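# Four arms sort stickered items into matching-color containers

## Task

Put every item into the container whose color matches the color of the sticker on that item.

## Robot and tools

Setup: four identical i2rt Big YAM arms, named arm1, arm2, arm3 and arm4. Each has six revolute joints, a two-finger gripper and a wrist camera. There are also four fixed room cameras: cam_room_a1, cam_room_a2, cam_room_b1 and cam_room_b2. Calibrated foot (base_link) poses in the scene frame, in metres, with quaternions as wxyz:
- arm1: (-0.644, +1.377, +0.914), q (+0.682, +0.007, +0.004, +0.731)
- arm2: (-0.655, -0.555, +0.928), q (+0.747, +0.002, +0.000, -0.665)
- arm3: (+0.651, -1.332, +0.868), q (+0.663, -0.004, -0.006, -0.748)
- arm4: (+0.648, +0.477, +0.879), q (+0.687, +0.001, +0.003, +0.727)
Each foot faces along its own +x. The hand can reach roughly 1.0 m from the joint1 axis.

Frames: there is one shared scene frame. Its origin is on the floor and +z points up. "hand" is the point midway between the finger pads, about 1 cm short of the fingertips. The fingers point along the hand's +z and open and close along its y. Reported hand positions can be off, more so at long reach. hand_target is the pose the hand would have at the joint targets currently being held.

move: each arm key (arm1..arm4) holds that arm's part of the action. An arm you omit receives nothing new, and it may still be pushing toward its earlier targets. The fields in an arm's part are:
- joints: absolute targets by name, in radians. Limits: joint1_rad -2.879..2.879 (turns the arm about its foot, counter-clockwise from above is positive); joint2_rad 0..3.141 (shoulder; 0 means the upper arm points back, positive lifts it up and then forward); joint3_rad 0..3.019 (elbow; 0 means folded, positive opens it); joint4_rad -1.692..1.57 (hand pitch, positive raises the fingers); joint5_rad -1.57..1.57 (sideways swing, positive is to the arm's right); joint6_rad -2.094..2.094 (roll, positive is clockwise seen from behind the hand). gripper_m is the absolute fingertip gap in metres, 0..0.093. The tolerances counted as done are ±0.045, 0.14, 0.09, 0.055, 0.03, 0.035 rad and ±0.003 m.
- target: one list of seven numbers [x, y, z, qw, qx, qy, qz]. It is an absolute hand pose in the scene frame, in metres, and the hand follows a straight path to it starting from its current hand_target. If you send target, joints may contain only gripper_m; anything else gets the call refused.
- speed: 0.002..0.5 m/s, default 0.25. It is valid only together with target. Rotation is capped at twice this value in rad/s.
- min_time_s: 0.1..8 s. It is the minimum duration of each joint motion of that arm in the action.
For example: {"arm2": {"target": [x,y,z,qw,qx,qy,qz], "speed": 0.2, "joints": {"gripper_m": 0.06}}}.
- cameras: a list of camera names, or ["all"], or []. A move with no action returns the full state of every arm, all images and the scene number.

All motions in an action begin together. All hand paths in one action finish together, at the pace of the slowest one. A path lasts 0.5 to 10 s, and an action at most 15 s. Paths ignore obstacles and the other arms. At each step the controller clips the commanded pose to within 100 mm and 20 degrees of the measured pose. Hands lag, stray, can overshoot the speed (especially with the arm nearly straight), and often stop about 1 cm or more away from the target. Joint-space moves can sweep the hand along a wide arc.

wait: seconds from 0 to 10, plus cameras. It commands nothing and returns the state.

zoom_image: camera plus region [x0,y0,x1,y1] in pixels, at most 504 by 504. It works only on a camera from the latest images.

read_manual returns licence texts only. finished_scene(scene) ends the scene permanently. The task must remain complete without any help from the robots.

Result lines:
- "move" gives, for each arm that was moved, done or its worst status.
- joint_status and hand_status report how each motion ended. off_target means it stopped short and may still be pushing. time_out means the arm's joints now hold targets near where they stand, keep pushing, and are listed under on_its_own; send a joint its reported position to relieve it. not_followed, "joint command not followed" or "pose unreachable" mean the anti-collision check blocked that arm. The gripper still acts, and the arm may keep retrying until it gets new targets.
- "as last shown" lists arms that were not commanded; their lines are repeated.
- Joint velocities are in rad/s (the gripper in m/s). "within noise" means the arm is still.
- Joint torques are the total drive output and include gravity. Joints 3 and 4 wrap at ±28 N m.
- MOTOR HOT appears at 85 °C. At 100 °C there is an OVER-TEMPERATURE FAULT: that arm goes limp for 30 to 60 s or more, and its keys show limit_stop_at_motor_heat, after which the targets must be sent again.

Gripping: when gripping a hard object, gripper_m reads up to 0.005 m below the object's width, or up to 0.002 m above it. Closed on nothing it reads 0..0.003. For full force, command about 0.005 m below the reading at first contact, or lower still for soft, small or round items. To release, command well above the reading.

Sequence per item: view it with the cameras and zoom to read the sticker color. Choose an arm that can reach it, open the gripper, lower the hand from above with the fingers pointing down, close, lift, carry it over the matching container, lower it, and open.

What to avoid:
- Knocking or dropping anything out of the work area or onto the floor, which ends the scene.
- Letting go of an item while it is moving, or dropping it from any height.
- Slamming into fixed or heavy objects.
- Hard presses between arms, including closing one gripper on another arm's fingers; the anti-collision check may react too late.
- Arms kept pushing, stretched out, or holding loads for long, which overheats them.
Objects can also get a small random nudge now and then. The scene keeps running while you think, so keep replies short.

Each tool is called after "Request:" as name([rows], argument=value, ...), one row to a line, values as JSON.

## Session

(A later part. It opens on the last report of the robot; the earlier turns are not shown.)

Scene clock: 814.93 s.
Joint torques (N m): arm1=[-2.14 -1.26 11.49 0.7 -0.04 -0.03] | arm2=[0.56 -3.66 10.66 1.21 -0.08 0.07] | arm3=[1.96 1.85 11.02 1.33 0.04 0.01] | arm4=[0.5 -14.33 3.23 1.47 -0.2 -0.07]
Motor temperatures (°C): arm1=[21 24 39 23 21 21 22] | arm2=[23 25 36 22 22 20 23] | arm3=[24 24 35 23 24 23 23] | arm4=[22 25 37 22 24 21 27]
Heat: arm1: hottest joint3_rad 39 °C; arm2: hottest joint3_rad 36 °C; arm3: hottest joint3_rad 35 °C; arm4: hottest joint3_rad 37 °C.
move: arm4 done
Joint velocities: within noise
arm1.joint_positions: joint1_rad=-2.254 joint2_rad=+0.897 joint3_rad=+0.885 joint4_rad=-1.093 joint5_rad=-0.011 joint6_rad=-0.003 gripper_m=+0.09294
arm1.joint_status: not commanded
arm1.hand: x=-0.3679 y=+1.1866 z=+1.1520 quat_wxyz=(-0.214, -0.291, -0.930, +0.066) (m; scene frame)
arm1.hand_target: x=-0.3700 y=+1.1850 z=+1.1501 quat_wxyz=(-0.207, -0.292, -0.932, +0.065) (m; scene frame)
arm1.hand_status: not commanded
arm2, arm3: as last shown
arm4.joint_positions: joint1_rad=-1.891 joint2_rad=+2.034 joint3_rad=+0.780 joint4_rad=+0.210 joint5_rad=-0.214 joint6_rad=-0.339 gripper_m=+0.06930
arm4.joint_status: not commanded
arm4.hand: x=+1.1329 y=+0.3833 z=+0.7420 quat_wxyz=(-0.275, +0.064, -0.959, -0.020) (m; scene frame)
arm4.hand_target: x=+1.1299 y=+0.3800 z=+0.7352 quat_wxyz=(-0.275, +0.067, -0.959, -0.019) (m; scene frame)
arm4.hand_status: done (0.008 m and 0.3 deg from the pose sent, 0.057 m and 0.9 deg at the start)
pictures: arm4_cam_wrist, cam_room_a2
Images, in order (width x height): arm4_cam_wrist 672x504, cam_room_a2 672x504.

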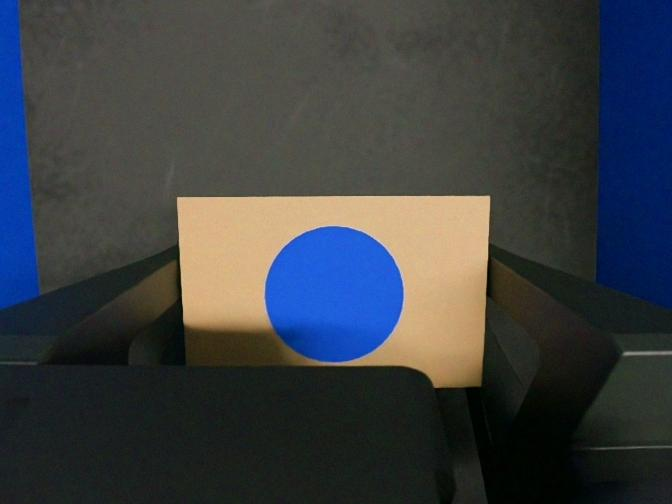

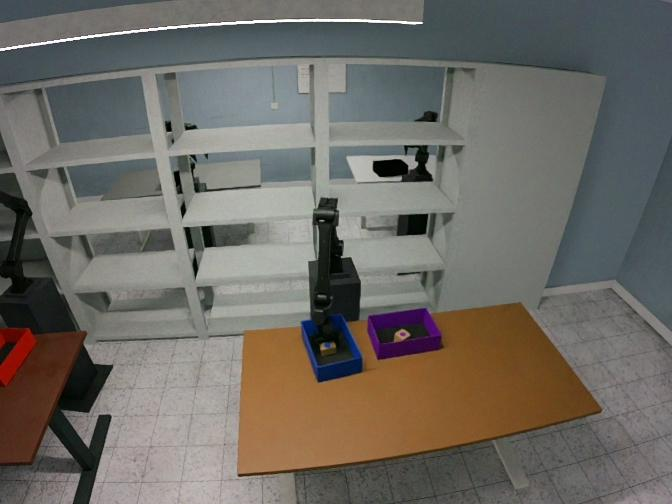

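Request:
move(arm4={"target": [1.128, 0.380, 0.715, 0.2749, -0.0671, 0.9590, 0.0192], "speed": 0.06}, cameras=["cam_room_a2"])

Request:
zoom_image(camera="cam_room_a2", region=[290, 290, 380, 390])

Scene clock: 824.27 s.
Joint torques (N m): arm1=[-2.43 -1.26 11.47 0.77 -0.05 -0.08] | arm2=[0.56 -3.72 10.67 1.22 -0.08 0.07] | arm3=[2.08 1.9 11.02 1.36 0.03 0.02] | arm4=[-0.21 -12.34 3.29 1.16 -0.2 -0.03]
Motor temperatures (°C): arm1=[21 24 39 23 21 21 22] | arm2=[23 25 36 22 22 20 23] | arm3=[24 24 35 23 24 23 23] | arm4=[22 25 35 22 24 21 27]
Heat: arm1: hottest joint3_rad 39 °C; arm2: hottest joint3_rad 36 °C; arm3: hottest joint3_rad 35 °C; arm4: hottest joint3_rad 35 °C.
move: arm4 off_target
Joint velocities: within noise
arm1, arm2: as last shown
arm3.joint_positions: joint1_rad=+1.680 joint2_rad=+0.642 joint3_rad=+1.391 joint4_rad=-1.294 joint5_rad=+0.000 joint6_rad=-0.007 gripper_m=+0.09400
arm3.joint_status: not commanded
arm3.hand: x=+0.9015 y=-1.3276 z=+1.4109 quat_wxyz=(-0.491, +0.001, -0.871, +0.011) (m; scene frame)
arm3.hand_target: x=+0.8986 y=-1.3248 z=+1.4269 quat_wxyz=(-0.502, +0.003, -0.865, +0.006) (m; scene frame)
arm3.hand_status: not commanded
arm4.joint_positions: joint1_rad=-1.892 joint2_rad=+2.060 joint3_rad=+0.780 joint4_rad=+0.272 joint5_rad=-0.216 joint6_rad=-0.345 gripper_m=+0.06930
arm4.joint_status: not commanded
arm4.hand: x=+1.1386 y=+0.3818 z=+0.7374 quat_wxyz=(-0.292, +0.069, -0.954, -0.014) (m; scene frame)
arm4.hand_target: x=+1.1272 y=+0.3804 z=+0.7162 quat_wxyz=(-0.275, +0.067, -0.959, -0.019) (m; scene frame)
arm4.hand_status: off_target (0.025 m and 2.1 deg from the pose sent, 0.028 m and 0.3 deg at the start)
pictures: cam_room_a2
Images, in order (width x height): cam_room_a2 672x504.

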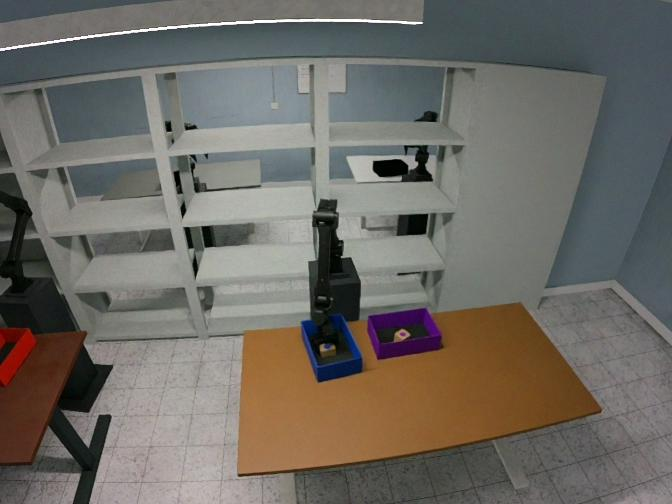

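Scaled by 5.040.

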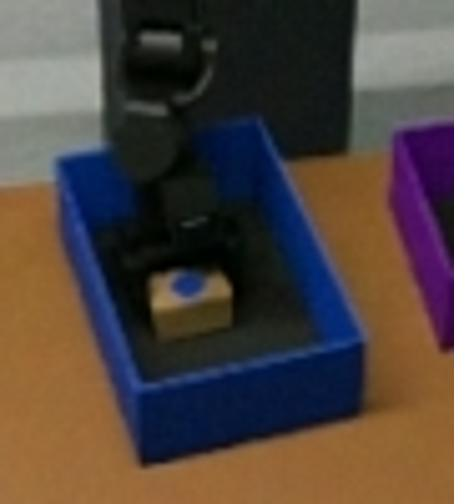

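Request:
move(arm4={"target": [1.130, 0.380, 0.73, 0.2582, -0.0676, 0.9636, 0.0181], "speed": 0.06}, cameras=[])

Request:
move(arm4={"joints": {"gripper_m": 0.092}}, cameras=["arm4_cam_wrist"])

Request:
move(arm4={"target": [1.06, 0.375, 0.98, 0.2582, -0.0676, 0.9636, 0.0181], "speed": 0.2}, cameras=["arm4_cam_wrist", "cam_room_a2", "cam_room_b1", "cam_room_b2", "cam_room_a1"])

Scene clock: 830.10 s.
Joint torques (N m): arm1=[-2.73 -1.26 11.41 0.73 -0.05 -0.04] | arm2=[0.5 -3.72 10.67 1.2 -0.08 0.07] | arm3=[2.14 2.02 11 1.35 0.03 0.03] | arm4=[0.26 -15.79 3.74 0.03 0.07 -0.01]
Motor temperatures (°C): arm1=[21 24 39 23 21 21 22] | arm2=[23 25 36 22 22 20 23] | arm3=[24 23 35 23 24 23 23] | arm4=[22 25 35 22 24 21 27]
Heat: arm1: hottest joint3_rad 39 °C; arm2: hottest joint3_rad 36 °C; arm3: hottest joint3_rad 35 °C; arm4: hottest joint3_rad 35 °C.
move: arm4 done
Joint velocities: within noise
arm1, arm2, arm3: as last shown
arm4.joint_positions: joint1_rad=-1.892 joint2_rad=+2.052 joint3_rad=+0.793 joint4_rad=+0.208 joint5_rad=-0.208 joint6_rad=-0.352 gripper_m=+0.06930
arm4.joint_status: not commanded
arm4.hand: x=+1.1350 y=+0.3814 z=+0.7363 quat_wxyz=(-0.272, +0.069, -0.960, -0.016) (m; scene frame)
arm4.hand_target: x=+1.1299 y=+0.3801 z=+0.7301 quat_wxyz=(-0.258, +0.068, -0.964, -0.018) (m; scene frame)
arm4.hand_status: done (0.008 m and 1.6 deg from the pose sent, 0.011 m and 4.0 deg at the start)
pictures: none
No camera images: "cameras" was empty.

Scene clock: 830.60 s.
Joint torques (N m): arm1=[-2.2 -0.85 11.52 0.83 -0.01 -0.04] | arm2=[0.5 -3.72 10.67 1.24 -0.09 0.06] | arm3=[2.02 1.96 11.02 1.32 0.04 0.02] | arm4=[0.67 -15.44 3.7 0.03 0.09 -0.02]
Motor temperatures (°C): arm1=[21 24 39 23 21 21 22] | arm2=[23 25 36 22 22 20 23] | arm3=[24 23 35 23 24 23 23] | arm4=[22 25 35 22 24 21 27]
Heat: arm1: hottest joint3_rad 39 °C; arm2: hottest joint3_rad 36 °C; arm3: hottest joint3_rad 35 °C; arm4: hottest joint3_rad 35 °C.
move: arm4 done
Joint velocities: within noise
arm1, arm2, arm3: as last shown
arm4.joint_positions: joint1_rad=-1.892 joint2_rad=+2.052 joint3_rad=+0.793 joint4_rad=+0.204 joint5_rad=-0.208 joint6_rad=-0.352 gripper_m=+0.09190
arm4.joint_status: all done
arm4.hand: x=+1.1344 y=+0.3817 z=+0.7361 quat_wxyz=(-0.270, +0.069, -0.960, -0.017) (m; scene frame)
arm4.hand_target: x=+1.1299 y=+0.3800 z=+0.7301 quat_wxyz=(-0.258, +0.067, -0.964, -0.018) (m; scene frame)
arm4.hand_status: not commanded
pictures: arm4_cam_wrist
Images, in order (width x height): arm4_cam_wrist 672x504.

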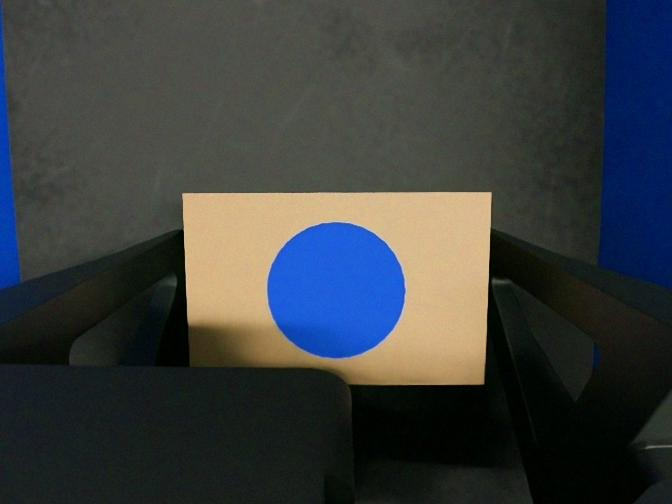

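Scene clock: 832.53 s.
Joint torques (N m): arm1=[-2.55 -0.97 11.45 0.75 -0.05 -0.05] | arm2=[0.56 -3.66 10.66 1.22 -0.08 0.06] | arm3=[1.9 1.96 11.03 1.35 0.04 0.02] | arm4=[0.15 -9 10.85 0.38 -0.21 -0.08]
Motor temperatures (°C): arm1=[21 24 39 23 21 21 22] | arm2=[23 25 36 22 22 20 23] | arm3=[24 23 35 23 24 23 23] | arm4=[22 25 35 22 24 21 27]
Heat: arm1: hottest joint3_rad 39 °C; arm2: hottest joint3_rad 36 °C; arm3: hottest joint3_rad 35 °C; arm4: hottest joint3_rad 35 °C.
move: arm4 off_target
Joint velocities: within noise
arm1, arm3: as last shown
arm2.joint_positions: joint1_rad=+2.119 joint2_rad=+0.823 joint3_rad=+0.864 joint4_rad=-1.106 joint5_rad=+0.001 joint6_rad=-0.004 gripper_m=+0.08792
arm2.joint_status: not commanded
arm2.hand: x=-0.4066 y=-0.3615 z=+1.1826 quat_wxyz=(-0.239, +0.318, -0.914, -0.082) (m; scene frame)
arm2.hand_target: x=-0.4101 y=-0.3651 z=+1.1702 quat_wxyz=(-0.220, +0.318, -0.919, -0.076) (m; scene frame)
arm2.hand_status: not commanded
arm4.joint_positions: joint1_rad=-1.959 joint2_rad=+1.286 joint3_rad=+0.709 joint4_rad=-0.548 joint5_rad=-0.233 joint6_rad=-0.407 gripper_m=+0.09191
arm4.joint_status: not commanded
arm4.hand: x=+1.0447 y=+0.3833 z=+0.9625 quat_wxyz=(-0.243, +0.063, -0.968, -0.025) (m; scene frame)
arm4.hand_target: x=+1.0593 y=+0.3752 z=+0.9802 quat_wxyz=(-0.258, +0.068, -0.964, -0.018) (m; scene frame)
arm4.hand_status: off_target (0.025 m and 2.0 deg from the pose sent, 0.255 m and 1.4 deg at the start)
pictures: arm4_cam_wrist, cam_room_a1, cam_room_a2, cam_room_b1, cam_room_b2
Images, in order (width x height): arm4_cam_wrist 672x504, cam_room_a1 672x504, cam_room_a2 672x504, cam_room_b1 672x504, cam_room_b2 672x504.

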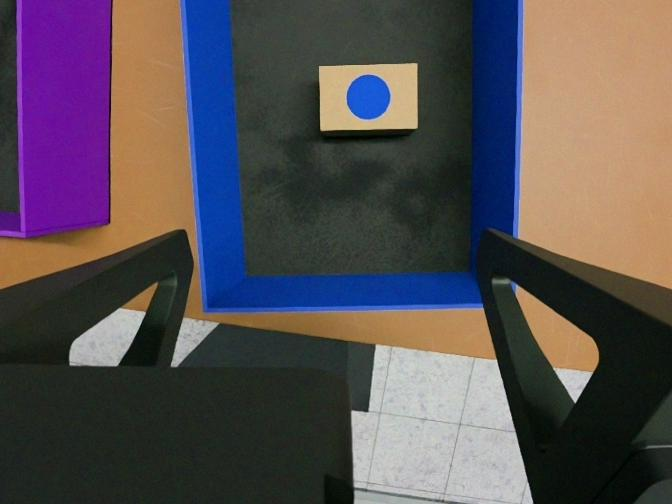

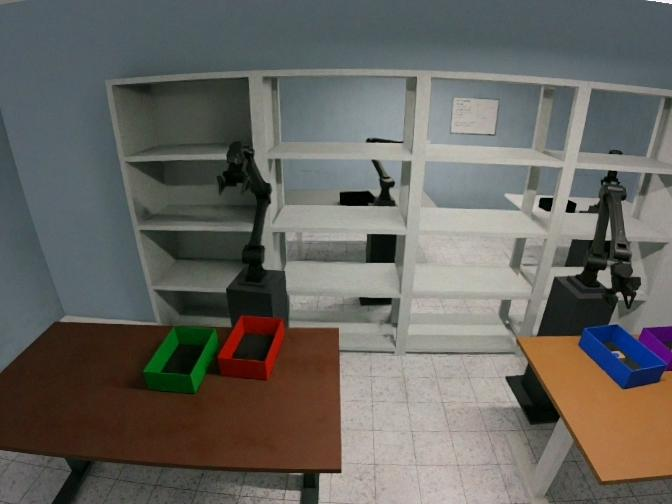

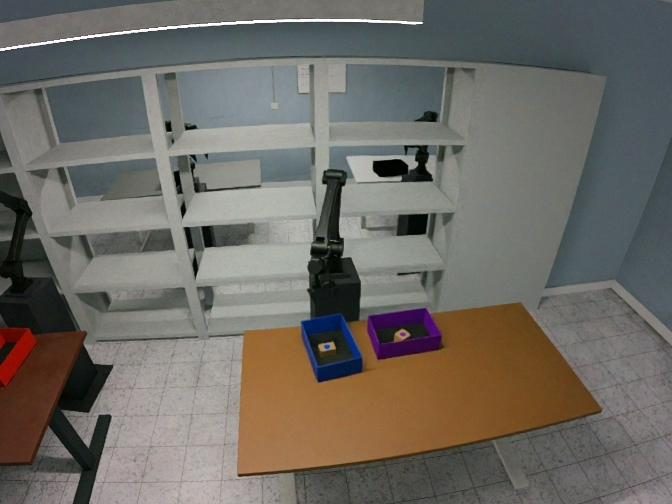

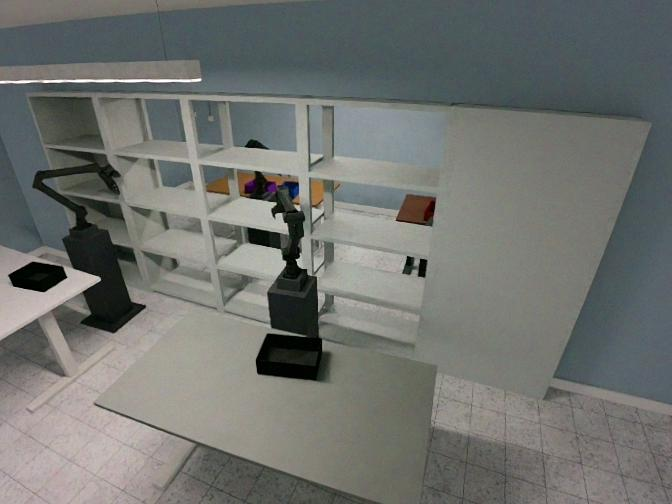

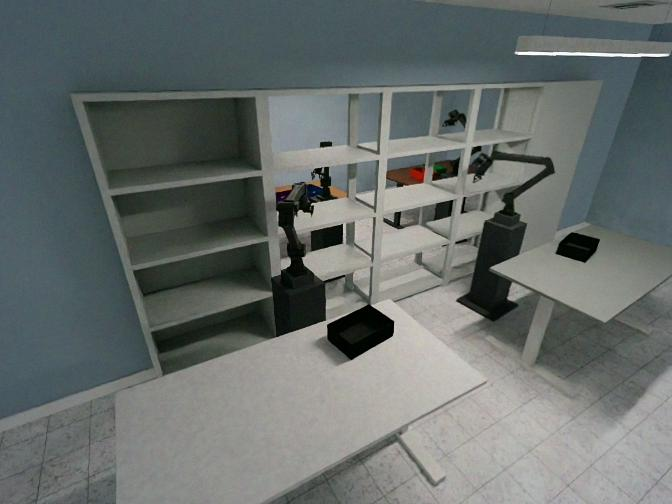

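Request:
finished_scene(scene=1)

The scene is finished: the task was done.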